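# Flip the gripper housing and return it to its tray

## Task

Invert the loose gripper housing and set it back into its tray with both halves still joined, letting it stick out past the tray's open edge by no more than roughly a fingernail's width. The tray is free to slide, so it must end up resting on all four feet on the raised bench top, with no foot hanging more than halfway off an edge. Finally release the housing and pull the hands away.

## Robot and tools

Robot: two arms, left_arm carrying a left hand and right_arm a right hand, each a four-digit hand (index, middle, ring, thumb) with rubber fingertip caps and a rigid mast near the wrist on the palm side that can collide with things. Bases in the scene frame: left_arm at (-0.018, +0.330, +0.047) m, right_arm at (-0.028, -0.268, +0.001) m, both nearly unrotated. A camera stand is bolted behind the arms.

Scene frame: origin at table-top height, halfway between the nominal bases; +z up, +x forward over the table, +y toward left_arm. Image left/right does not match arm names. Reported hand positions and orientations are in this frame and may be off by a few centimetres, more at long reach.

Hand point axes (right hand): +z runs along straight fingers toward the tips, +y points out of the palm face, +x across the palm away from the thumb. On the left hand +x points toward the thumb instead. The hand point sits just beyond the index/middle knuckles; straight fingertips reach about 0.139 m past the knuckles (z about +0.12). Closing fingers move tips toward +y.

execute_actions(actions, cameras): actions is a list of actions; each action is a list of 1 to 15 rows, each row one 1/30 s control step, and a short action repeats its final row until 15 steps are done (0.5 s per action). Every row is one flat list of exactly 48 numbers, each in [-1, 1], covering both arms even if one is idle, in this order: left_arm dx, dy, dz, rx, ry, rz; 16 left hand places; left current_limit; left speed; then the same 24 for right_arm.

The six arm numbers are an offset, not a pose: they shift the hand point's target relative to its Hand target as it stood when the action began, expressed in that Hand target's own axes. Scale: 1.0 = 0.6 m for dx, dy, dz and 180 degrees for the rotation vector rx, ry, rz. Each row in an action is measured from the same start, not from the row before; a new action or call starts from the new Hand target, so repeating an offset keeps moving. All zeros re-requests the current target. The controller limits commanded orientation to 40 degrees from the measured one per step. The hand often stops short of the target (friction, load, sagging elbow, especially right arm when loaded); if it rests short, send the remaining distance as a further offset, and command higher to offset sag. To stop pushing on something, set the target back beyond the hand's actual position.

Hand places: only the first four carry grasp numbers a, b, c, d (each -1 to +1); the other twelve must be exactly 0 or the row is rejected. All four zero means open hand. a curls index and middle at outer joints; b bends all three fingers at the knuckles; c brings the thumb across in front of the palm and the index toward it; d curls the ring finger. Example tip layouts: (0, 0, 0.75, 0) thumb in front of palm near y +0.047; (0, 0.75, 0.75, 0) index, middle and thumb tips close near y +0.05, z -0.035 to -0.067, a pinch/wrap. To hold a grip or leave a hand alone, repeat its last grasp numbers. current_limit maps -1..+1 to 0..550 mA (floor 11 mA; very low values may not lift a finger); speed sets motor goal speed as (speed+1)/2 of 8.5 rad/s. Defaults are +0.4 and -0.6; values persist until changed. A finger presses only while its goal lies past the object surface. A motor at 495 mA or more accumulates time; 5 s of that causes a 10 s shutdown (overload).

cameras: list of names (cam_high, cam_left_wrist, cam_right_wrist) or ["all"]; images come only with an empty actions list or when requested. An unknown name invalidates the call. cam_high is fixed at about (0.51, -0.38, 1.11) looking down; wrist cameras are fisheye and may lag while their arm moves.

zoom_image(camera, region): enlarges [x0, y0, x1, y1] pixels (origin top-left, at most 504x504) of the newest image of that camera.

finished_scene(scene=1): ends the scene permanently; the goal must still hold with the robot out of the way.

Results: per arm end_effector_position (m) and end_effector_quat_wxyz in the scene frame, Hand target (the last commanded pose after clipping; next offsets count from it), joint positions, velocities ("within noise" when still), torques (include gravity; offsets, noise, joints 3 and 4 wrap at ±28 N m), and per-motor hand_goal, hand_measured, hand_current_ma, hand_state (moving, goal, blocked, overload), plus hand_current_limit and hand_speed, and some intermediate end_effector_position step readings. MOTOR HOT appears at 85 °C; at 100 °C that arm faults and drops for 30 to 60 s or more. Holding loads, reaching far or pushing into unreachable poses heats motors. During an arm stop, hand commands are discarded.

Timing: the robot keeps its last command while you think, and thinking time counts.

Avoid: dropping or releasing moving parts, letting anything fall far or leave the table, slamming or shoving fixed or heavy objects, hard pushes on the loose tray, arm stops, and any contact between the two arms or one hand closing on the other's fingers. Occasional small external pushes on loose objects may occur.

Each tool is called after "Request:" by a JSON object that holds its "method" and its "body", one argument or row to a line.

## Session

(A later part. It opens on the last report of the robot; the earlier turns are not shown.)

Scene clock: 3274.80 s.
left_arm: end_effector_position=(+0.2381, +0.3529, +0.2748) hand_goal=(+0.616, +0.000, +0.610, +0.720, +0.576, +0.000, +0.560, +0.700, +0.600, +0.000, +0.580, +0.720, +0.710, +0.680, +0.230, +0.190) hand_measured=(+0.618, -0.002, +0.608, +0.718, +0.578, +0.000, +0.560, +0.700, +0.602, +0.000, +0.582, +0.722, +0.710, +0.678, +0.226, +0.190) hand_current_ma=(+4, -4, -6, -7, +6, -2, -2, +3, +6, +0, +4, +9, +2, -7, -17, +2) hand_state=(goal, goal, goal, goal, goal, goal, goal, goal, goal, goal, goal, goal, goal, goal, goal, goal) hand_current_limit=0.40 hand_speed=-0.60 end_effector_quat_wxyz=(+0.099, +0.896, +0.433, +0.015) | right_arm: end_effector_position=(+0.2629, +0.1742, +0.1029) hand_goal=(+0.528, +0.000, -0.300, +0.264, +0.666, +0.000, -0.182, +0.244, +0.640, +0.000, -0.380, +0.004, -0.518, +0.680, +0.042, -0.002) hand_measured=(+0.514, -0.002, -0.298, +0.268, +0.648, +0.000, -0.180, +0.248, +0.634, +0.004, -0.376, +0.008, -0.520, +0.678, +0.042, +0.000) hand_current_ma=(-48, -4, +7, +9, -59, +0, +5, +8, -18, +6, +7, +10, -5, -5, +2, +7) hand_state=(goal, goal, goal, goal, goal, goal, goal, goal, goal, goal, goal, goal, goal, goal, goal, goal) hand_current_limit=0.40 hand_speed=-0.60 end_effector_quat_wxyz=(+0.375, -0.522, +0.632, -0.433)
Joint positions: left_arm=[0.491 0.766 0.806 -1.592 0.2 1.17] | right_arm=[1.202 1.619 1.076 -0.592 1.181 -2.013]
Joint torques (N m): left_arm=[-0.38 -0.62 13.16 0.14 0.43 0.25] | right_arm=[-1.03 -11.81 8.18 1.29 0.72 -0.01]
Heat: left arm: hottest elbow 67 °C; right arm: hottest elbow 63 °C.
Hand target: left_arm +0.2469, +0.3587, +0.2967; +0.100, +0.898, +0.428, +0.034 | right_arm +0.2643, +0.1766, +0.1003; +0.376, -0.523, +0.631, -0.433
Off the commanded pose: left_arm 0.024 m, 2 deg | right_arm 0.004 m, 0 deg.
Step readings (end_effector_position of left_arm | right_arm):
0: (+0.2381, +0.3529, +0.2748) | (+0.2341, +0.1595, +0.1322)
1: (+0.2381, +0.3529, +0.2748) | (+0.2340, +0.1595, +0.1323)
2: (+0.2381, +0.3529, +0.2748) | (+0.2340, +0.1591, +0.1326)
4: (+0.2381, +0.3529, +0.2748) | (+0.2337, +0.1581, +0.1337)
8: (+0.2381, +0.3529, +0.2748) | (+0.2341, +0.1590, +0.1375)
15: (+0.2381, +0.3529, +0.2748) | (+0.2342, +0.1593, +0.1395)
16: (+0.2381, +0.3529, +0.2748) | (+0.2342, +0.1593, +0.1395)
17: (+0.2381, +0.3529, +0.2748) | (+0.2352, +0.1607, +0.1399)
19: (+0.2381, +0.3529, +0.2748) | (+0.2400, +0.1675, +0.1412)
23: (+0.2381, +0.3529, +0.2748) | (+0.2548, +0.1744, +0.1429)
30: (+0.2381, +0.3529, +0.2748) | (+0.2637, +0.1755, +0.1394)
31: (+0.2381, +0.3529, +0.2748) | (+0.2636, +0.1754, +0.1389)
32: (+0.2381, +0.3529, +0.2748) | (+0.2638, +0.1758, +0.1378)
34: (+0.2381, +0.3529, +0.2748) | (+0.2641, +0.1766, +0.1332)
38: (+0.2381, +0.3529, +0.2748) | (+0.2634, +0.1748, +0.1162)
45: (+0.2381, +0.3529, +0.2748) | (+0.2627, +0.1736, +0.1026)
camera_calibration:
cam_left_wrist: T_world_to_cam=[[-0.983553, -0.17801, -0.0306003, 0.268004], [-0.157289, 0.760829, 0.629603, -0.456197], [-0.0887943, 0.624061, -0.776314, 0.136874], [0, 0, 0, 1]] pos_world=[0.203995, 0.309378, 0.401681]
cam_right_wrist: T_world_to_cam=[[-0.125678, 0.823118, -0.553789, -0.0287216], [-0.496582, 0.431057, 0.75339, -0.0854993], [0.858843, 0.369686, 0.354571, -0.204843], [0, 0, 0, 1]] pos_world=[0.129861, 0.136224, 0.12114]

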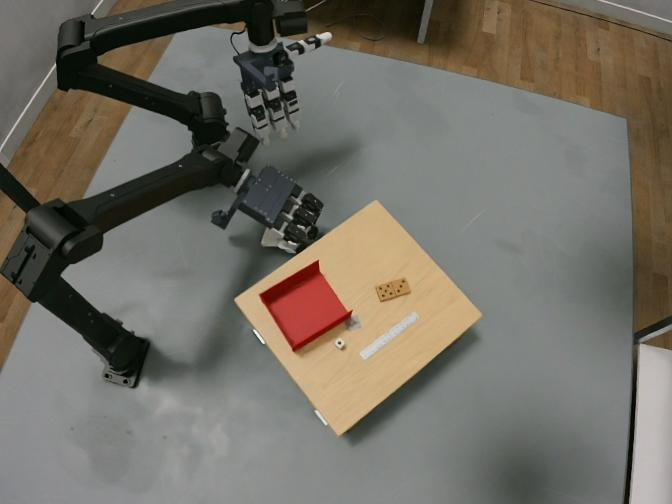

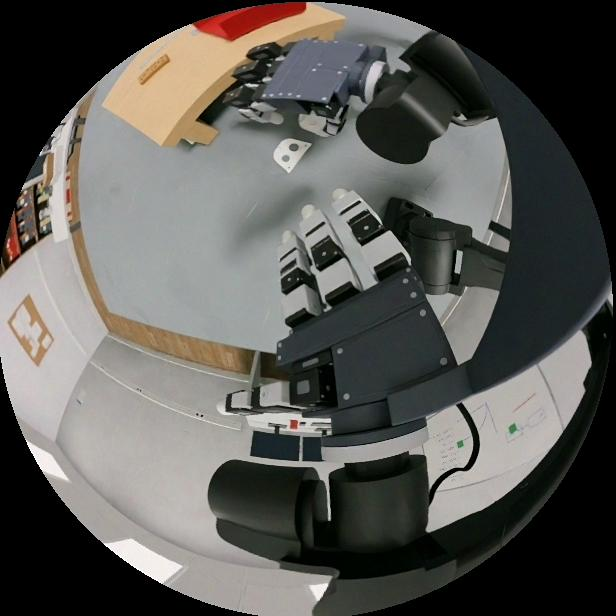

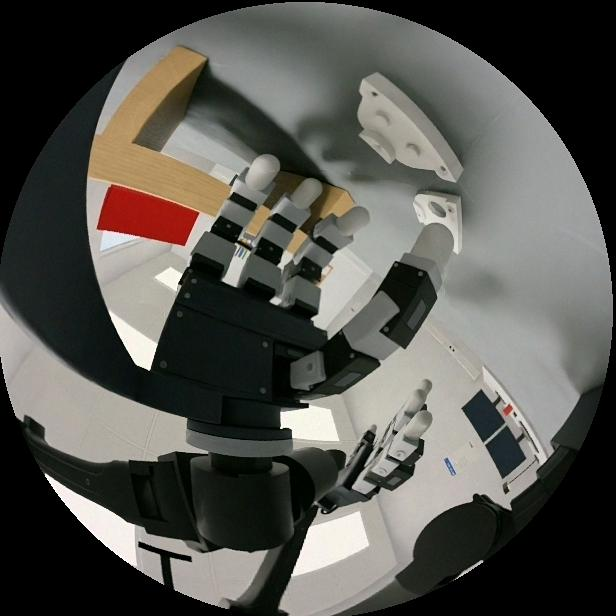

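Request:
{"method": "execute_actions", "body": {
  "actions": [
    [[0,0,0,0,0,0,0,0.1,0,0,0,0,0,0,0,0,0,0,0,0,0,0,0.4,-0.6,0,0.047,0.0172,0,0,0,0.47,0.05,0.75,0.6,0,0,0,0,0,0,0,0,0,0,0,0,0.4,-0.6]]
  ],
  "cameras": ["cam_high","cam_left_wrist","cam_right_wrist"]
}}

Request:
{"method": "zoom_image", "body": {
  "camera": "cam_high",
  "region": [230, 170, 330, 270]
}}

Request:
{"method": "zoom_image", "body": {
  "camera": "cam_left_wrist",
  "region": [240, 40, 400, 200]
}}

Request:
{"method": "zoom_image", "body": {
  "camera": "cam_right_wrist",
  "region": [240, 20, 540, 320]
}}

Scene clock: 3285.70 s.
left_arm: end_effector_position=(+0.2381, +0.3529, +0.2748) hand_goal=(+0.616, +0.000, +0.610, +0.720, +0.576, +0.000, +0.560, +0.700, +0.600, +0.000, +0.580, +0.720, +0.710, +0.680, +0.230, +0.190) hand_measured=(+0.618, -0.002, +0.608, +0.718, +0.578, +0.000, +0.560, +0.700, +0.602, +0.000, +0.582, +0.722, +0.710, +0.678, +0.226, +0.190) hand_current_ma=(+4, -4, -6, -7, +6, -2, -2, +3, +6, +0, +4, +9, +2, -7, -17, +2) hand_state=(goal, goal, goal, goal, goal, goal, goal, goal, goal, goal, goal, goal, goal, goal, goal, goal) hand_current_limit=0.40 hand_speed=-0.60 end_effector_quat_wxyz=(+0.099, +0.896, +0.433, +0.015) | right_arm: end_effector_position=(+0.2633, +0.1752, +0.0739) hand_goal=(+0.528, +0.000, -0.300, +0.264, +0.666, +0.000, -0.182, +0.244, +0.640, +0.000, -0.380, +0.004, -0.518, +0.680, +0.042, -0.002) hand_measured=(+0.514, -0.002, -0.298, +0.268, +0.648, +0.000, -0.180, +0.248, +0.634, +0.004, -0.376, +0.008, -0.520, +0.678, +0.042, +0.000) hand_current_ma=(-48, -4, +7, +9, -59, +0, +5, +8, -18, +6, +7, +10, -5, -5, +2, +7) hand_state=(goal, goal, goal, goal, goal, goal, goal, goal, goal, goal, goal, goal, goal, goal, goal, goal) hand_current_limit=0.40 hand_speed=-0.60 end_effector_quat_wxyz=(+0.376, -0.522, +0.632, -0.432)
Joint positions: left_arm=[0.491 0.766 0.806 -1.592 0.2 1.17] | right_arm=[1.202 1.665 1.044 -0.512 1.181 -2.014]
Joint torques (N m): left_arm=[-0.21 -0.73 13.2 0.01 0.47 0.23] | right_arm=[-0.97 -11.63 7.91 1.39 0.73 0.01]
Heat: left arm: hottest elbow 67 °C; right arm: hottest elbow 62 °C.
Hand target: left_arm +0.2469, +0.3587, +0.2967; +0.100, +0.898, +0.428, +0.034 | right_arm +0.2644, +0.1773, +0.0703; +0.376, -0.523, +0.631, -0.433
Off the commanded pose: left_arm 0.024 m, 2 deg | right_arm 0.004 m, 0 deg.
Step readings (end_effector_position of left_arm | right_arm):
0: (+0.2381, +0.3529, +0.2748) | (+0.2630, +0.1743, +0.1029)
1: (+0.2381, +0.3529, +0.2748) | (+0.2631, +0.1745, +0.1030)
2: (+0.2381, +0.3529, +0.2748) | (+0.2633, +0.1751, +0.1027)
4: (+0.2381, +0.3529, +0.2748) | (+0.2640, +0.1771, +0.1003)
8: (+0.2381, +0.3529, +0.2748) | (+0.2638, +0.1765, +0.0869)
15: (+0.2381, +0.3529, +0.2748) | (+0.2630, +0.1744, +0.0736)
camera_calibration:
cam_left_wrist: T_world_to_cam=[[-0.983553, -0.17801, -0.0306003, 0.268004], [-0.157289, 0.760829, 0.629603, -0.456197], [-0.0887943, 0.624061, -0.776314, 0.136874], [0, 0, 0, 1]] pos_world=[0.203995, 0.309378, 0.401681]
cam_right_wrist: T_world_to_cam=[[-0.125623, 0.823663, -0.55299, -0.0457378], [-0.497155, 0.430099, 0.753559, -0.0635003], [0.85852, 0.369586, 0.355458, -0.195191], [0, 0, 0, 1]] pos_world=[0.13026, 0.137124, 0.0919411]

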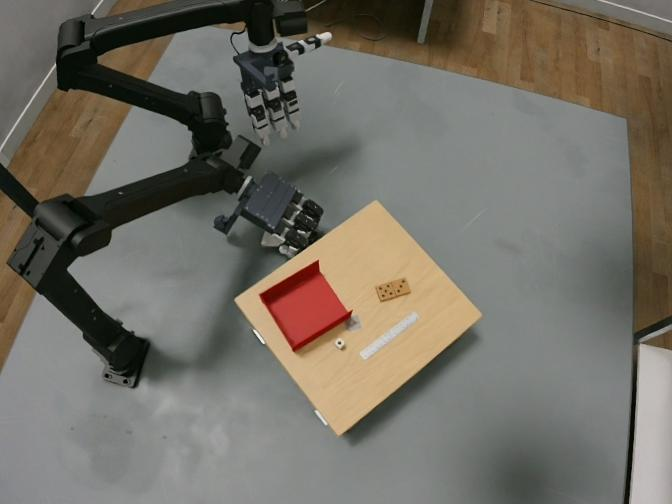

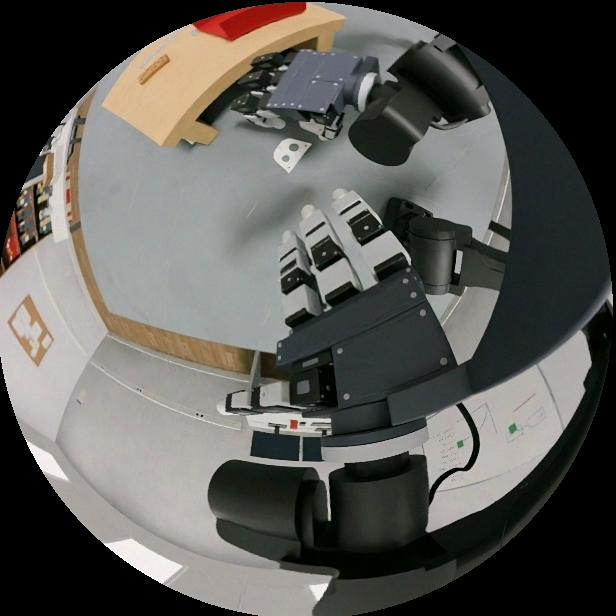

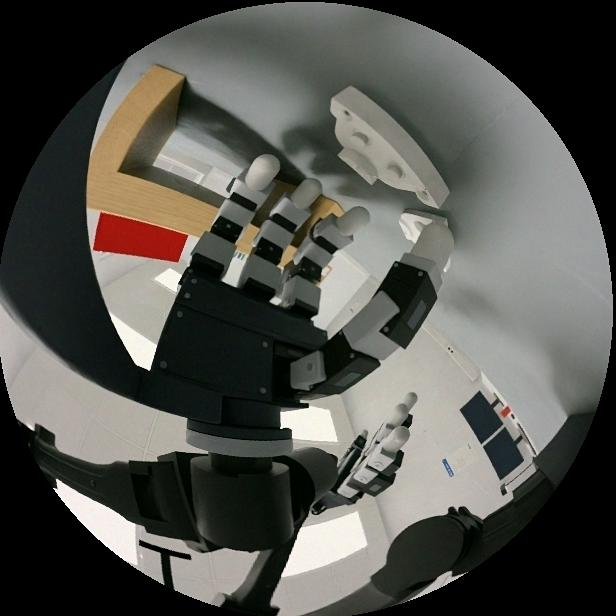

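Scaled by 5.040 from the camera's 672x504 image, which has a finer 960x720 frame.

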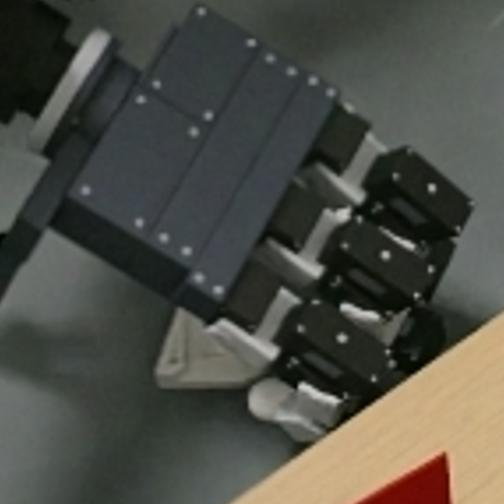

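Scaled by 3.150 from the camera's 616x616 image, which has a finer 880x880 frame.

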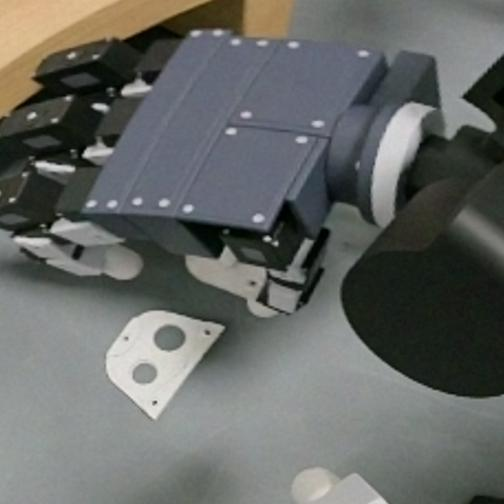

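Scaled by 1.680 from the camera's 616x616 image, which has a finer 880x880 frame.

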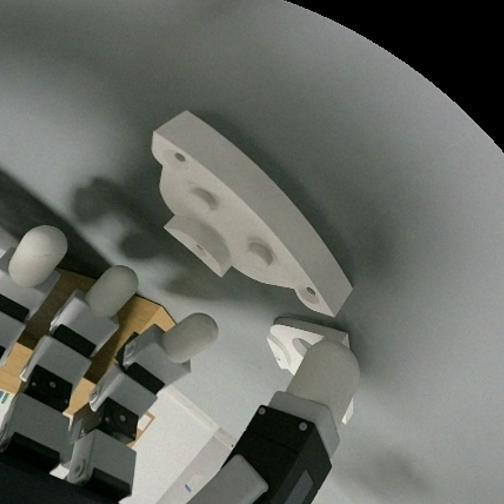

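Request:
{"method": "execute_actions", "body": {
  "actions": [
    [[0,0,0,0,0,0,0,0.1,0,0,0,0,0,0,0,0,0,0,0,0,0,0,0.4,-0.6,0.036,0,0,0,0,0,0.47,0.05,0.75,0.6,0,0,0,0,0,0,0,0,0,0,0,0,0.4,-0.6]]
  ],
  "cameras": ["cam_high","cam_left_wrist","cam_right_wrist"]
}}

Request:
{"method": "zoom_image", "body": {
  "camera": "cam_high",
  "region": [230, 170, 330, 270]
}}

Request:
{"method": "zoom_image", "body": {
  "camera": "cam_left_wrist",
  "region": [240, 40, 400, 200]
}}

Request:
{"method": "zoom_image", "body": {
  "camera": "cam_right_wrist",
  "region": [240, 20, 540, 320]
}}

Scene clock: 3325.60 s.
left_arm: end_effector_position=(+0.2381, +0.3529, +0.2748) hand_goal=(+0.616, +0.000, +0.610, +0.720, +0.576, +0.000, +0.560, +0.700, +0.600, +0.000, +0.580, +0.720, +0.710, +0.680, +0.230, +0.190) hand_measured=(+0.618, -0.002, +0.608, +0.718, +0.578, +0.000, +0.560, +0.700, +0.602, +0.000, +0.582, +0.722, +0.710, +0.678, +0.226, +0.190) hand_current_ma=(+4, -4, -6, -7, +6, -2, -2, +3, +6, +0, +4, +9, +2, -7, -17, +2) hand_state=(goal, goal, goal, goal, goal, goal, goal, goal, goal, goal, goal, goal, goal, goal, goal, goal) hand_current_limit=0.40 hand_speed=-0.60 end_effector_quat_wxyz=(+0.099, +0.896, +0.433, +0.015) | right_arm: end_effector_position=(+0.2570, +0.1550, +0.0609) hand_goal=(+0.528, +0.000, -0.300, +0.264, +0.666, +0.000, -0.182, +0.244, +0.640, +0.000, -0.380, +0.004, -0.518, +0.680, +0.042, -0.002) hand_measured=(+0.514, -0.002, -0.298, +0.268, +0.650, +0.000, -0.180, +0.248, +0.634, +0.004, -0.376, +0.008, -0.520, +0.678, +0.042, +0.000) hand_current_ma=(-47, -4, +7, +9, -58, +0, +5, +8, -18, +6, +7, +10, -5, -5, +2, +7) hand_state=(goal, goal, goal, goal, goal, goal, goal, goal, goal, goal, goal, goal, goal, goal, goal, goal) hand_current_limit=0.40 hand_speed=-0.60 end_effector_quat_wxyz=(+0.368, -0.529, +0.627, -0.437)
Joint positions: left_arm=[0.491 0.766 0.806 -1.592 0.2 1.17] | right_arm=[1.2 1.645 0.979 -0.476 1.179 -2.031]
Joint torques (N m): left_arm=[-0.32 -0.15 12.96 0.06 0.37 0.24] | right_arm=[-1.49 -13.57 7.42 1.35 0.69 0]
Heat: left arm: hottest elbow 68 °C; right arm: hottest elbow 56 °C.
Hand target: left_arm +0.2469, +0.3587, +0.2967; +0.100, +0.898, +0.428, +0.034 | right_arm +0.2607, +0.1560, +0.0699; +0.376, -0.523, +0.631, -0.433
Off the commanded pose: left_arm 0.024 m, 2 deg | right_arm 0.010 m, 1 deg.
Step readings (end_effector_position of left_arm | right_arm):
0: (+0.2381, +0.3529, +0.2748) | (+0.2633, +0.1752, +0.0739)
1: (+0.2381, +0.3529, +0.2748) | (+0.2633, +0.1751, +0.0737)
2: (+0.2381, +0.3529, +0.2748) | (+0.2631, +0.1746, +0.0729)
4: (+0.2381, +0.3529, +0.2748) | (+0.2619, +0.1710, +0.0694)
8: (+0.2381, +0.3529, +0.2748) | (+0.2573, +0.1574, +0.0589)
15: (+0.2381, +0.3529, +0.2748) | (+0.2568, +0.1543, +0.0579)
camera_calibration:
cam_left_wrist: T_world_to_cam=[[-0.983553, -0.17801, -0.0306003, 0.268004], [-0.157289, 0.760829, 0.629603, -0.456197], [-0.0887943, 0.624061, -0.776314, 0.136874], [0, 0, 0, 1]] pos_world=[0.203995, 0.309378, 0.401681]
cam_right_wrist: T_world_to_cam=[[-0.133568, 0.809988, -0.571034, -0.0317819], [-0.494, 0.445094, 0.746897, -0.0508806], [0.859141, 0.381852, 0.340684, -0.178938], [0, 0, 0, 1]] pos_world=[0.124353, 0.116717, 0.0808154]

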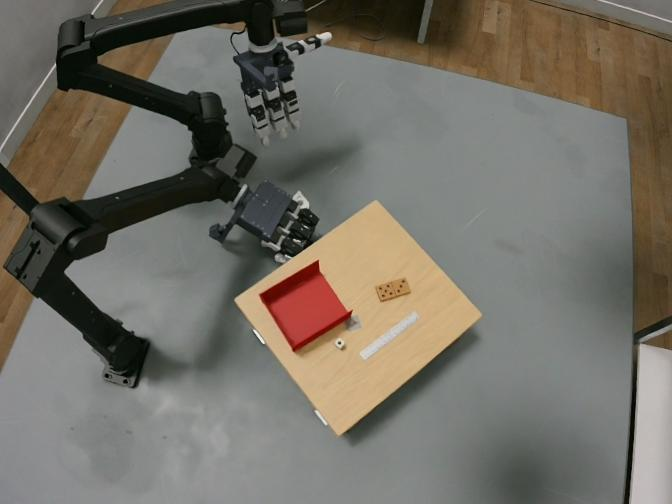

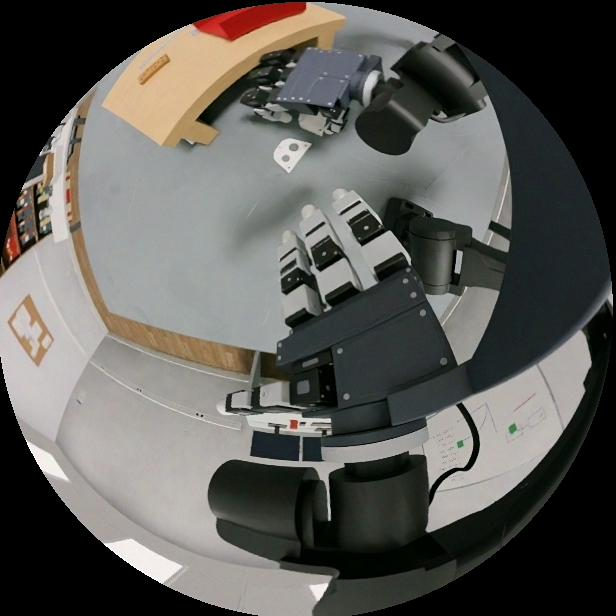

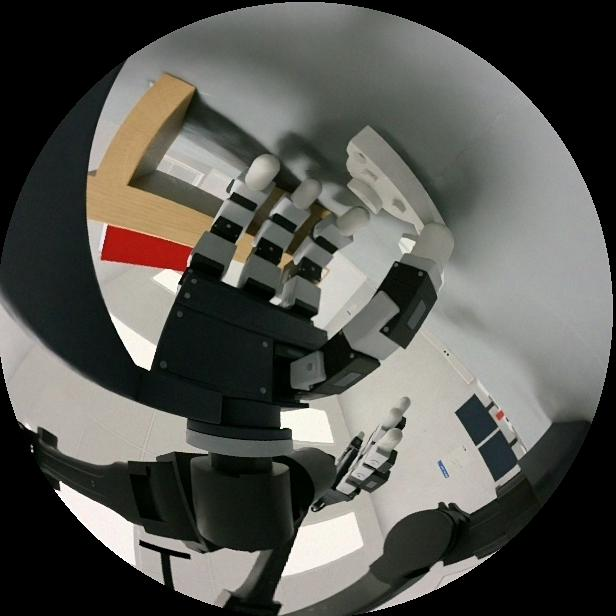

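Scaled by 5.040 from the camera's 672x504 image, which has a finer 960x720 frame.

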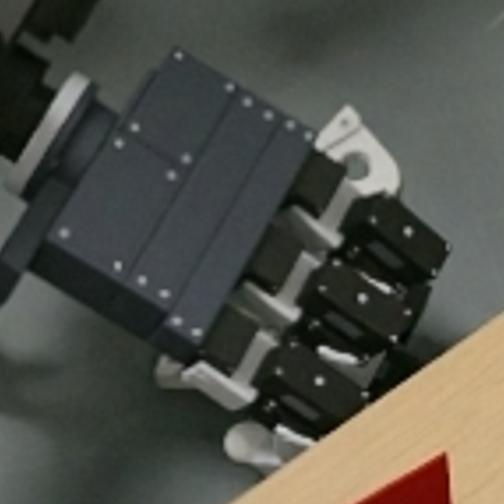

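Scaled by 3.150 from the camera's 616x616 image, which has a finer 880x880 frame.

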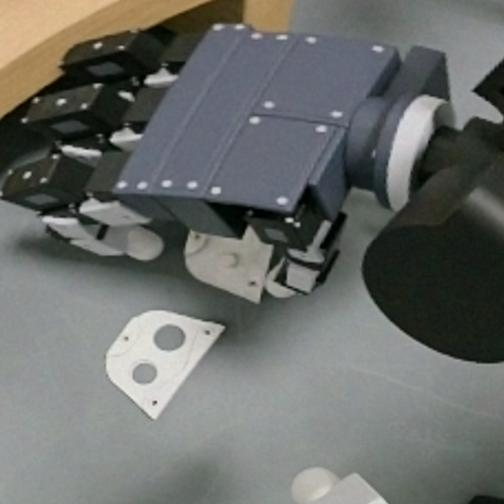

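Scaled by 1.680 from the camera's 616x616 image, which has a finer 880x880 frame.

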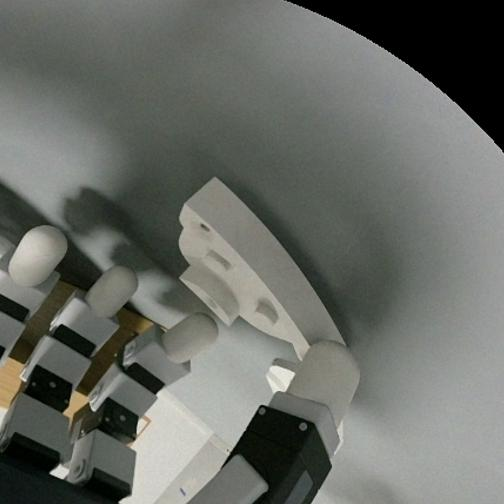

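Request:
{"method": "execute_actions", "body": {
  "actions": [
    [[0,0,0,0,0,0,0,0.1,0,0,0,0,0,0,0,0,0,0,0,0,0,0,0.4,-0.6,0,0.03,0.0114,0,0,0,0.47,0.05,0.75,0.6,0,0,0,0,0,0,0,0,0,0,0,0,0.4,-0.6]]
  ],
  "cameras": ["cam_left_wrist","cam_right_wrist"]
}}

Request:
{"method": "zoom_image", "body": {
  "camera": "cam_left_wrist",
  "region": [240, 40, 400, 200]
}}

Request:
{"method": "zoom_image", "body": {
  "camera": "cam_right_wrist",
  "region": [240, 20, 540, 320]
}}

Scene clock: 3341.93 s.
left_arm: end_effector_position=(+0.2381, +0.3529, +0.2748) hand_goal=(+0.616, +0.000, +0.610, +0.720, +0.576, +0.000, +0.560, +0.700, +0.600, +0.000, +0.580, +0.720, +0.710, +0.680, +0.230, +0.190) hand_measured=(+0.618, -0.002, +0.608, +0.718, +0.578, +0.000, +0.560, +0.700, +0.602, +0.000, +0.582, +0.722, +0.710, +0.678, +0.226, +0.190) hand_current_ma=(+4, -4, -6, -7, +6, -2, -2, +3, +6, +0, +4, +9, +2, -7, -17, +2) hand_state=(goal, goal, goal, goal, goal, goal, goal, goal, goal, goal, goal, goal, goal, goal, goal, goal) hand_current_limit=0.40 hand_speed=-0.60 end_effector_quat_wxyz=(+0.099, +0.896, +0.433, +0.015) | right_arm: end_effector_position=(+0.2584, +0.1584, +0.0590) hand_goal=(+0.528, +0.000, -0.300, +0.264, +0.666, +0.000, -0.182, +0.244, +0.640, +0.000, -0.380, +0.004, -0.518, +0.680, +0.042, -0.002) hand_measured=(+0.514, -0.002, -0.298, +0.268, +0.650, +0.000, -0.180, +0.248, +0.634, +0.004, -0.376, +0.008, -0.520, +0.678, +0.042, +0.000) hand_current_ma=(-47, -4, +7, +9, -58, +0, +5, +8, -18, +6, +7, +10, -5, -5, +2, +7) hand_state=(goal, goal, goal, goal, goal, goal, goal, goal, goal, goal, goal, goal, goal, goal, goal, goal) hand_current_limit=0.40 hand_speed=-0.60 end_effector_quat_wxyz=(+0.381, -0.521, +0.632, -0.429)
Joint positions: left_arm=[0.491 0.766 0.806 -1.592 0.2 1.17] | right_arm=[1.2 1.645 0.963 -0.422 1.179 -2.033]
Joint torques (N m): left_arm=[-0.85 -0.5 13.18 0.01 0.41 0.27] | right_arm=[-1.2 -10.52 7.23 1.51 0.67 -0.01]
Heat: left arm: hottest elbow 68 °C; right arm: hottest elbow 55 °C.
Hand target: left_arm +0.2469, +0.3587, +0.2967; +0.100, +0.898, +0.428, +0.034 | right_arm +0.2611, +0.1563, +0.0506; +0.376, -0.523, +0.631, -0.433
Off the commanded pose: left_arm 0.024 m, 2 deg | right_arm 0.009 m, 1 deg.
Step readings (end_effector_position of left_arm | right_arm):
0: (+0.2381, +0.3529, +0.2748) | (+0.2570, +0.1549, +0.0609)
1: (+0.2381, +0.3529, +0.2748) | (+0.2571, +0.1551, +0.0609)
2: (+0.2381, +0.3529, +0.2748) | (+0.2573, +0.1556, +0.0609)
4: (+0.2381, +0.3529, +0.2748) | (+0.2578, +0.1571, +0.0608)
8: (+0.2381, +0.3529, +0.2748) | (+0.2580, +0.1578, +0.0593)
15: (+0.2381, +0.3529, +0.2748) | (+0.2583, +0.1581, +0.0589)
camera_calibration:
cam_left_wrist: T_world_to_cam=[[-0.983553, -0.17801, -0.0306003, 0.268004], [-0.157289, 0.760829, 0.629603, -0.456197], [-0.0887943, 0.624061, -0.776314, 0.136874], [0, 0, 0, 1]] pos_world=[0.203995, 0.309378, 0.401681]
cam_right_wrist: T_world_to_cam=[[-0.127379, 0.828689, -0.545022, -0.0416194], [-0.50309, 0.419585, 0.755545, -0.0444973], [0.854795, 0.370436, 0.363458, -0.179158], [0, 0, 0, 1]] pos_world=[0.125456, 0.119526, 0.0760526]
Images, in order (width x height): cam_left_wrist 616x616, cam_right_wrist 616x616.

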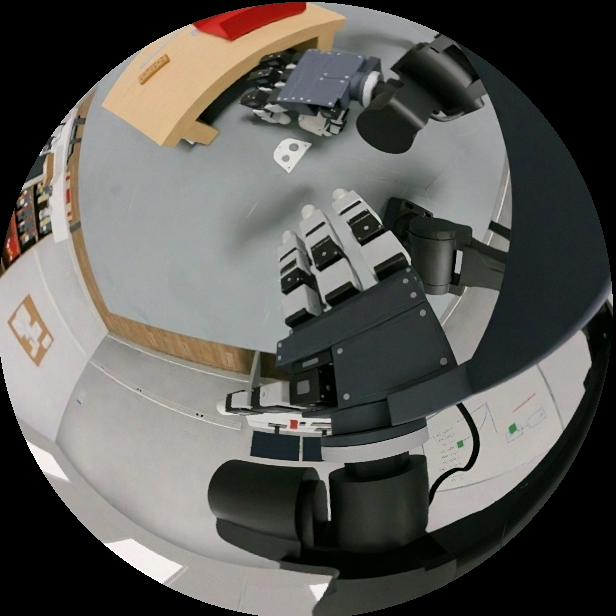

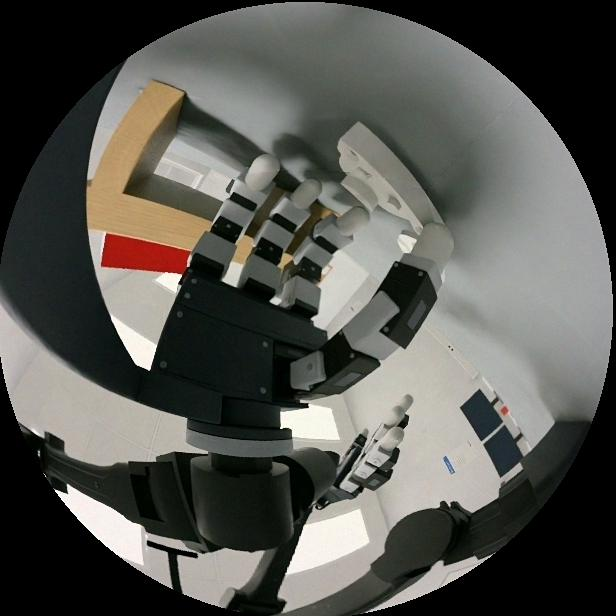

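Scaled by 3.150 from the camera's 616x616 image, which has a finer 880x880 frame.

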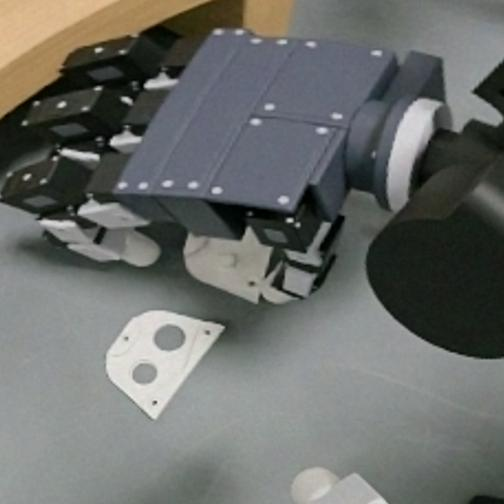

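Scaled by 1.680 from the camera's 616x616 image, which has a finer 880x880 frame.

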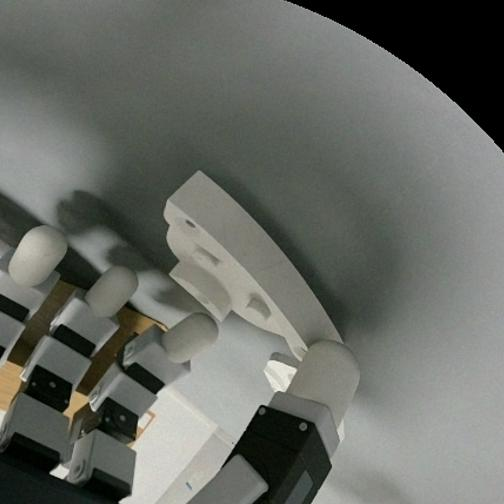

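Request:
{"method": "execute_actions", "body": {
  "actions": [
    [[0,0,0,0,0,0,0,0.1,0,0,0,0,0,0,0,0,0,0,0,0,0,0,0.4,-0.6,0.002,0.0157,0.0057,0,0,0,0.47,0.05,0.75,0.6,0,0,0,0,0,0,0,0,0,0,0,0,0.4,-0.6]]
  ],
  "cameras": ["cam_left_wrist","cam_right_wrist"]
}}

Request:
{"method": "zoom_image", "body": {
  "camera": "cam_left_wrist",
  "region": [240, 40, 400, 200]
}}

Request:
{"method": "zoom_image", "body": {
  "camera": "cam_right_wrist",
  "region": [240, 20, 540, 320]
}}

Scene clock: 3346.93 s.
left_arm: end_effector_position=(+0.2381, +0.3529, +0.2748) hand_goal=(+0.616, +0.000, +0.610, +0.720, +0.576, +0.000, +0.560, +0.700, +0.600, +0.000, +0.580, +0.720, +0.710, +0.680, +0.230, +0.190) hand_measured=(+0.618, -0.002, +0.608, +0.718, +0.578, +0.000, +0.560, +0.700, +0.602, +0.000, +0.582, +0.722, +0.710, +0.678, +0.226, +0.190) hand_current_ma=(+4, -4, -6, -7, +6, -2, -2, +3, +6, +0, +4, +9, +2, -7, -17, +2) hand_state=(goal, goal, goal, goal, goal, goal, goal, goal, goal, goal, goal, goal, goal, goal, goal, goal) hand_current_limit=0.40 hand_speed=-0.60 end_effector_quat_wxyz=(+0.099, +0.896, +0.433, +0.015) | right_arm: end_effector_position=(+0.2582, +0.1578, +0.0494) hand_goal=(+0.528, +0.000, -0.300, +0.264, +0.666, +0.000, -0.182, +0.244, +0.640, +0.000, -0.380, +0.004, -0.518, +0.680, +0.042, -0.002) hand_measured=(+0.514, -0.002, -0.298, +0.268, +0.650, +0.000, -0.180, +0.248, +0.634, +0.004, -0.378, +0.008, -0.522, +0.678, +0.044, -0.002) hand_current_ma=(-47, -4, +7, +9, -58, +0, +5, +8, -19, +6, +7, +10, -11, -5, +3, +2) hand_state=(goal, goal, goal, goal, goal, goal, goal, goal, goal, goal, goal, goal, goal, goal, goal, goal) hand_current_limit=0.40 hand_speed=-0.60 end_effector_quat_wxyz=(+0.382, -0.521, +0.632, -0.429)
Joint positions: left_arm=[0.491 0.766 0.806 -1.592 0.2 1.17] | right_arm=[1.2 1.661 0.951 -0.392 1.179 -2.034]
Joint torques (N m): left_arm=[-0.56 0.15 13.04 0.16 0.46 0.23] | right_arm=[-1.26 -10.87 7.1 1.5 0.7 -0.02]
Heat: left arm: hottest elbow 68 °C; right arm: hottest elbow 54 °C.
Hand target: left_arm +0.2469, +0.3587, +0.2967; +0.100, +0.898, +0.428, +0.034 | right_arm +0.2608, +0.1556, +0.0407; +0.376, -0.523, +0.631, -0.433
Off the commanded pose: left_arm 0.024 m, 2 deg | right_arm 0.010 m, 1 deg.
Step readings (end_effector_position of left_arm | right_arm):
0: (+0.2381, +0.3529, +0.2748) | (+0.2584, +0.1585, +0.0590)
1: (+0.2381, +0.3529, +0.2748) | (+0.2585, +0.1585, +0.0590)
2: (+0.2381, +0.3529, +0.2748) | (+0.2585, +0.1587, +0.0588)
4: (+0.2381, +0.3529, +0.2748) | (+0.2586, +0.1590, +0.0573)
8: (+0.2381, +0.3529, +0.2748) | (+0.2582, +0.1579, +0.0517)
15: (+0.2381, +0.3529, +0.2748) | (+0.2582, +0.1579, +0.0494)
camera_calibration:
cam_left_wrist: T_world_to_cam=[[-0.983553, -0.17801, -0.0306003, 0.268004], [-0.157289, 0.760829, 0.629603, -0.456197], [-0.0887943, 0.624061, -0.776314, 0.136874], [0, 0, 0, 1]] pos_world=[0.203995, 0.309378, 0.401681]
cam_right_wrist: T_world_to_cam=[[-0.127725, 0.829273, -0.544051, -0.0464416], [-0.503462, 0.418404, 0.755952, -0.0368168], [0.854524, 0.370464, 0.364067, -0.175212], [0, 0, 0, 1]] pos_world=[0.125255, 0.118827, 0.0663539]
Images, in order (width x height): cam_left_wrist 616x616, cam_right_wrist 616x616.

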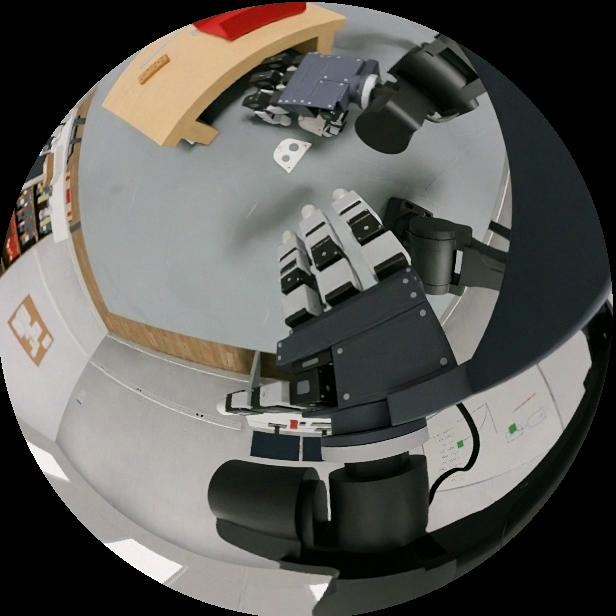

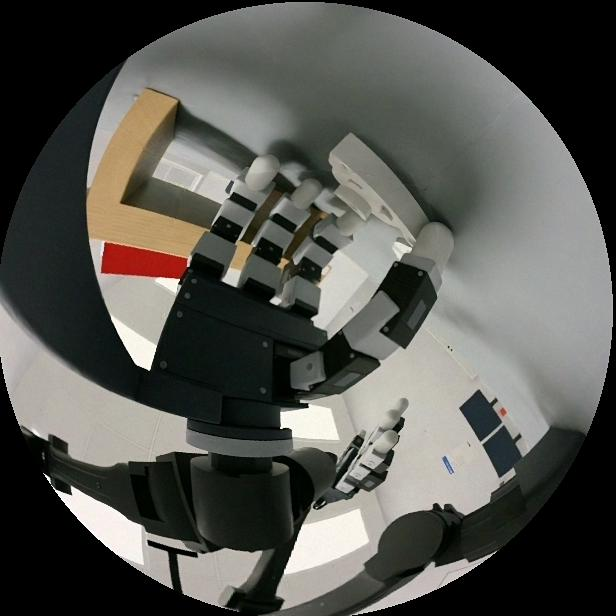

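Scaled by 3.150 from the camera's 616x616 image, which has a finer 880x880 frame.

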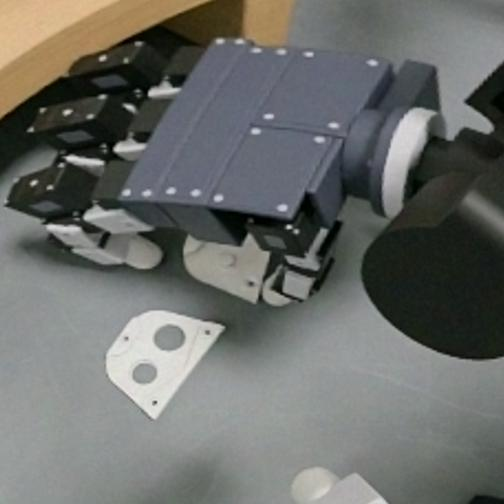

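Scaled by 1.680 from the camera's 616x616 image, which has a finer 880x880 frame.

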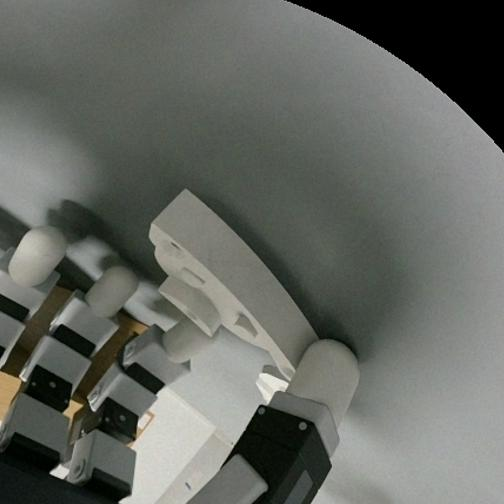

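Request:
{"method": "execute_actions", "body": {
  "actions": [
    [[0,0,0,0,0,0,0,0.1,0,0,0,0,0,0,0,0,0,0,0,0,0,0,0.4,-0.6,0,0,0,0,0,0,0.47,0.15,0.75,0.6,0,0,0,0,0,0,0,0,0,0,0,0,0.4,-0.6]],
    [[0,0,0,0,0,0,0,0.1,0,0,0,0,0,0,0,0,0,0,0,0,0,0,0.4,-0.6,0,0,0,0,0,0,0.47,0.23,0.75,0.6,0,0,0,0,0,0,0,0,0,0,0,0,0.4,-0.6]]
  ],
  "cameras": ["cam_left_wrist","cam_right_wrist"]
}}

Request:
{"method": "zoom_image", "body": {
  "camera": "cam_left_wrist",
  "region": [240, 40, 400, 200]
}}

Request:
{"method": "zoom_image", "body": {
  "camera": "cam_right_wrist",
  "region": [240, 20, 540, 320]
}}

Scene clock: 3357.67 s.
left_arm: end_effector_position=(+0.2381, +0.3529, +0.2748) hand_goal=(+0.616, +0.000, +0.610, +0.720, +0.576, +0.000, +0.560, +0.700, +0.600, +0.000, +0.580, +0.720, +0.710, +0.680, +0.230, +0.190) hand_measured=(+0.618, -0.002, +0.608, +0.718, +0.578, +0.000, +0.560, +0.700, +0.602, +0.000, +0.582, +0.722, +0.710, +0.678, +0.226, +0.190) hand_current_ma=(+4, -4, -6, -7, +6, -2, -2, +3, +6, +0, +4, +9, +2, -7, -17, +2) hand_state=(goal, goal, goal, goal, goal, goal, goal, goal, goal, goal, goal, goal, goal, goal, goal, goal) hand_current_limit=0.40 hand_speed=-0.60 end_effector_quat_wxyz=(+0.099, +0.896, +0.433, +0.015) | right_arm: end_effector_position=(+0.2625, +0.1568, +0.0509) hand_goal=(+0.284, +0.000, -0.246, +0.300, +0.350, +0.000, -0.218, +0.244, +0.370, +0.000, -0.380, +0.040, -0.518, +0.680, +0.042, +0.034) hand_measured=(+0.326, +0.000, -0.244, +0.298, +0.350, +0.000, -0.214, +0.246, +0.368, +0.004, -0.378, +0.038, -0.520, +0.678, +0.042, +0.034) hand_current_ma=(+164, -1, +6, -7, +0, +1, +9, +5, -7, +6, +7, -7, -5, -5, +0, -2) hand_state=(blocked, goal, goal, goal, goal, goal, goal, goal, goal, goal, goal, goal, goal, goal, goal, goal) hand_current_limit=0.40 hand_speed=-0.60 end_effector_quat_wxyz=(+0.384, -0.514, +0.634, -0.431)
Joint positions: left_arm=[0.491 0.766 0.806 -1.592 0.2 1.17] | right_arm=[1.193 1.661 0.951 -0.384 1.186 -2.034]
Joint torques (N m): left_arm=[-0.62 -0.56 12.9 0.09 0.41 0.27] | right_arm=[-0.5 -11.11 7.1 1.09 0.39 -0.03]
Heat: left arm: hottest elbow 68 °C; right arm: hottest elbow 53 °C.
Hand target: left_arm +0.2469, +0.3587, +0.2967; +0.100, +0.898, +0.428, +0.034 | right_arm +0.2610, +0.1556, +0.0408; +0.376, -0.523, +0.631, -0.432
Off the commanded pose: left_arm 0.024 m, 2 deg | right_arm 0.010 m, 1 deg.
Step readings (end_effector_position of left_arm | right_arm):
0: (+0.2381, +0.3529, +0.2748) | (+0.2582, +0.1578, +0.0494)
1: (+0.2381, +0.3529, +0.2748) | (+0.2582, +0.1578, +0.0494)
2: (+0.2381, +0.3529, +0.2748) | (+0.2582, +0.1578, +0.0494)
4: (+0.2381, +0.3529, +0.2748) | (+0.2587, +0.1579, +0.0498)
8: (+0.2381, +0.3529, +0.2748) | (+0.2606, +0.1573, +0.0501)
15: (+0.2381, +0.3529, +0.2748) | (+0.2606, +0.1573, +0.0501)
16: (+0.2381, +0.3529, +0.2748) | (+0.2606, +0.1573, +0.0501)
17: (+0.2381, +0.3529, +0.2748) | (+0.2608, +0.1572, +0.0503)
19: (+0.2381, +0.3529, +0.2748) | (+0.2615, +0.1570, +0.0507)
23: (+0.2381, +0.3529, +0.2748) | (+0.2624, +0.1567, +0.0508)
30: (+0.2381, +0.3529, +0.2748) | (+0.2625, +0.1568, +0.0509)
camera_calibration:
cam_left_wrist: T_world_to_cam=[[-0.983553, -0.17801, -0.0306003, 0.268004], [-0.157289, 0.760829, 0.629603, -0.456197], [-0.0887943, 0.624061, -0.776314, 0.136874], [0, 0, 0, 1]] pos_world=[0.203995, 0.309378, 0.401681]
cam_right_wrist: T_world_to_cam=[[-0.114712, 0.833659, -0.540235, -0.0485193], [-0.505767, 0.419053, 0.754052, -0.0347152], [0.855009, 0.359732, 0.373567, -0.178], [0, 0, 0, 1]] pos_world=[0.129068, 0.119028, 0.0664602]
Images, in order (width x height): cam_left_wrist 616x616, cam_right_wrist 616x616.

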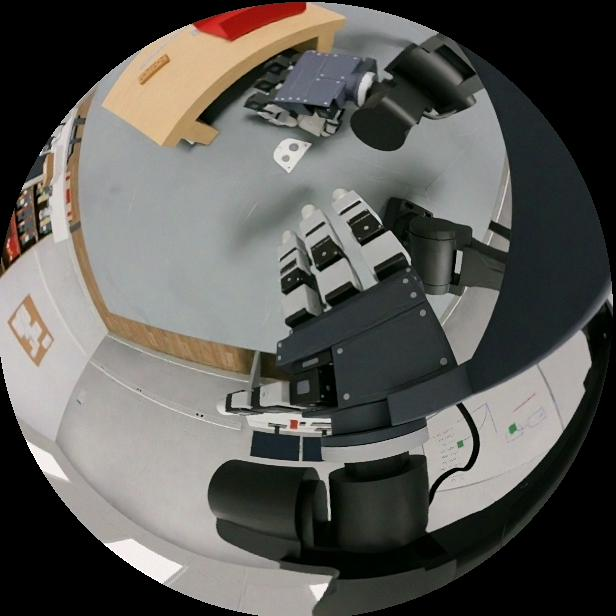

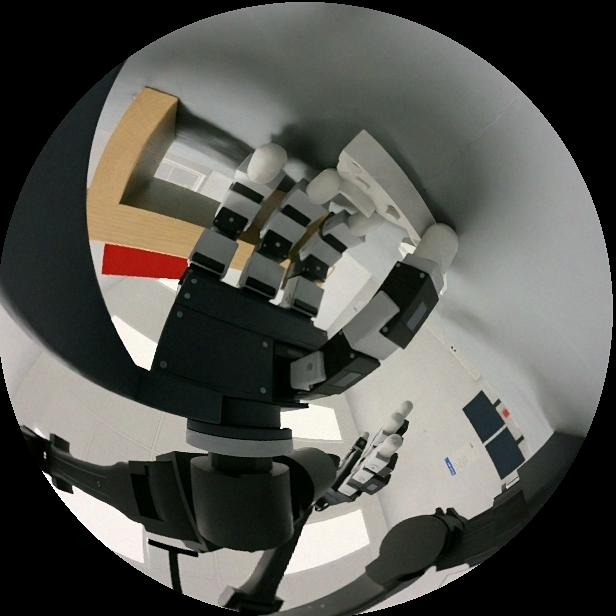

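Scaled by 3.150 from the camera's 616x616 image, which has a finer 880x880 frame.

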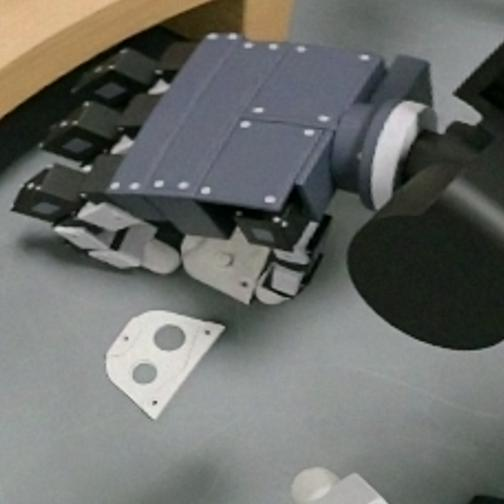

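Scaled by 1.680 from the camera's 616x616 image, which has a finer 880x880 frame.

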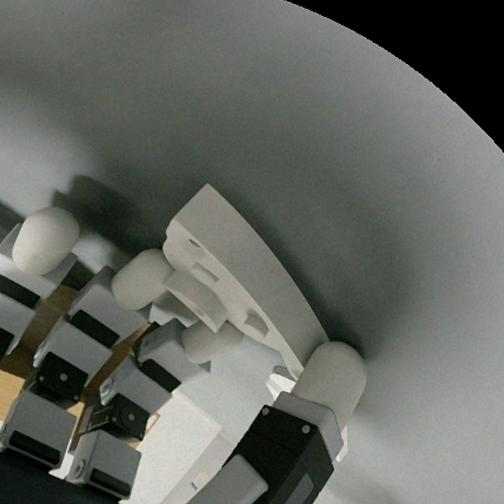

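Request:
{"method": "execute_actions", "body": {
  "actions": [
    [[0,0,0,0,0,0,0,0.1,0,0,0,0,0,0,0,0,0,0,0,0,0,0,0.4,-0.6,0,0,0,0,0,0,0.47,0.3,0.75,0.6,0,0,0,0,0,0,0,0,0,0,0,0,0.4,-0.6]],
    [[0,0,0,0,0,0,0,0.1,0,0,0,0,0,0,0,0,0,0,0,0,0,0,0.4,-0.6,0,0,0,0,0,0,0.47,0.36,0.78,0.6,0,0,0,0,0,0,0,0,0,0,0,0,0.4,-0.6]]
  ],
  "cameras": ["cam_left_wrist","cam_right_wrist"]
}}

Request:
{"method": "zoom_image", "body": {
  "camera": "cam_left_wrist",
  "region": [240, 40, 400, 200]
}}

Request:
{"method": "zoom_image", "body": {
  "camera": "cam_right_wrist",
  "region": [240, 20, 540, 320]
}}

Scene clock: 3364.43 s.
left_arm: end_effector_position=(+0.2381, +0.3529, +0.2748) hand_goal=(+0.616, +0.000, +0.610, +0.720, +0.576, +0.000, +0.560, +0.700, +0.600, +0.000, +0.580, +0.720, +0.710, +0.680, +0.230, +0.190) hand_measured=(+0.618, -0.002, +0.608, +0.718, +0.578, +0.000, +0.560, +0.700, +0.602, +0.000, +0.582, +0.722, +0.710, +0.678, +0.226, +0.190) hand_current_ma=(+4, -4, -6, -7, +6, -2, -2, +3, +6, +0, +4, +9, +2, -7, -17, +2) hand_state=(goal, goal, goal, goal, goal, goal, goal, goal, goal, goal, goal, goal, goal, goal, goal, goal) hand_current_limit=0.40 hand_speed=-0.60 end_effector_quat_wxyz=(+0.099, +0.896, +0.433, +0.015) | right_arm: end_effector_position=(+0.2631, +0.1568, +0.0504) hand_goal=(+0.098, +0.000, -0.224, +0.326, +0.122, +0.000, -0.244, +0.252, +0.182, +0.000, -0.380, +0.066, -0.568, +0.680, +0.036, +0.054) hand_measured=(+0.144, +0.004, -0.212, +0.328, +0.168, -0.012, -0.218, +0.262, +0.182, +0.004, -0.378, +0.064, -0.522, +0.690, +0.074, +0.070) hand_current_ma=(+183, +7, +35, +4, +180, -33, +87, +32, -2, +6, +7, -7, +176, +33, +183, +72) hand_state=(blocked, goal, goal, goal, blocked, goal, blocked, goal, goal, goal, goal, goal, blocked, goal, blocked, goal) hand_current_limit=0.40 hand_speed=-0.60 end_effector_quat_wxyz=(+0.383, -0.515, +0.636, -0.429)
Joint positions: left_arm=[0.491 0.766 0.806 -1.592 0.2 1.17] | right_arm=[1.19 1.661 0.951 -0.382 1.18 -2.034]
Joint torques (N m): left_arm=[-0.97 0.09 13 0.05 0.44 0.25] | right_arm=[-0.44 -10.52 7.17 0.96 0.56 0]
Heat: left arm: hottest elbow 68 °C; right arm: hottest elbow 53 °C.
Hand target: left_arm +0.2469, +0.3587, +0.2967; +0.100, +0.898, +0.428, +0.034 | right_arm +0.2609, +0.1556, +0.0407; +0.376, -0.523, +0.631, -0.432
Off the commanded pose: left_arm 0.024 m, 2 deg | right_arm 0.010 m, 1 deg.
Step readings (end_effector_position of left_arm | right_arm):
0: (+0.2381, +0.3529, +0.2748) | (+0.2625, +0.1568, +0.0509)
1: (+0.2381, +0.3529, +0.2748) | (+0.2625, +0.1568, +0.0509)
2: (+0.2381, +0.3529, +0.2748) | (+0.2627, +0.1566, +0.0511)
4: (+0.2381, +0.3529, +0.2748) | (+0.2634, +0.1563, +0.0514)
8: (+0.2381, +0.3529, +0.2748) | (+0.2638, +0.1561, +0.0514)
15: (+0.2381, +0.3529, +0.2748) | (+0.2638, +0.1561, +0.0514)
16: (+0.2381, +0.3529, +0.2748) | (+0.2638, +0.1561, +0.0514)
17: (+0.2381, +0.3529, +0.2748) | (+0.2640, +0.1560, +0.0514)
19: (+0.2381, +0.3529, +0.2748) | (+0.2642, +0.1558, +0.0515)
23: (+0.2381, +0.3529, +0.2748) | (+0.2641, +0.1559, +0.0514)
30: (+0.2381, +0.3529, +0.2748) | (+0.2631, +0.1568, +0.0504)
camera_calibration:
cam_left_wrist: T_world_to_cam=[[-0.983553, -0.17801, -0.0306003, 0.268004], [-0.157289, 0.760829, 0.629603, -0.456197], [-0.0887943, 0.624061, -0.776314, 0.136874], [0, 0, 0, 1]] pos_world=[0.203995, 0.309378, 0.401681]
cam_right_wrist: T_world_to_cam=[[-0.11667, 0.835339, -0.537213, -0.0485961], [-0.502682, 0.416839, 0.757335, -0.0347697], [0.856562, 0.358406, 0.371277, -0.178406], [0, 0, 0, 1]] pos_world=[0.129668, 0.119029, 0.0664638]
Images, in order (width x height): cam_left_wrist 616x616, cam_right_wrist 616x616.

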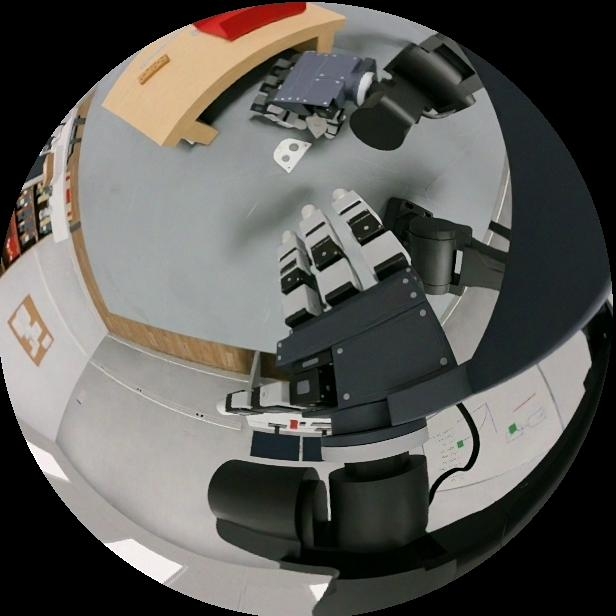

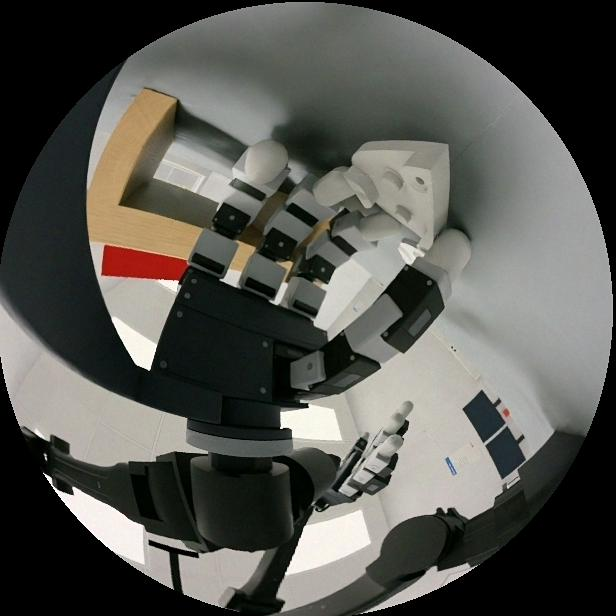

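Scaled by 3.150 from the camera's 616x616 image, which has a finer 880x880 frame.

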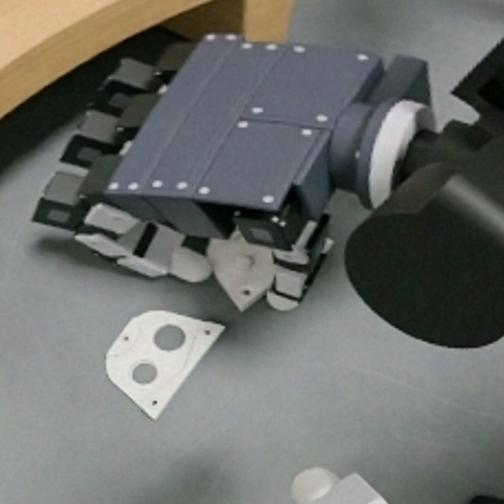

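Scaled by 1.680 from the camera's 616x616 image, which has a finer 880x880 frame.

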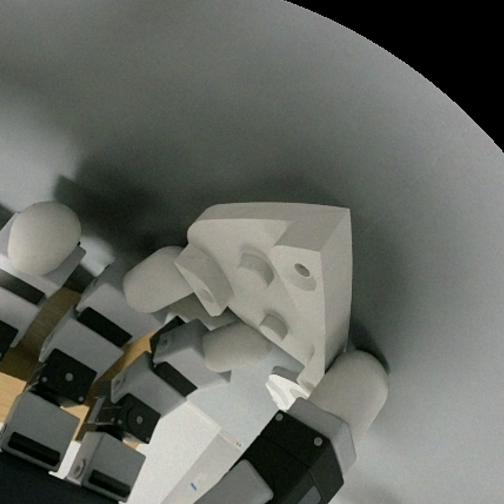

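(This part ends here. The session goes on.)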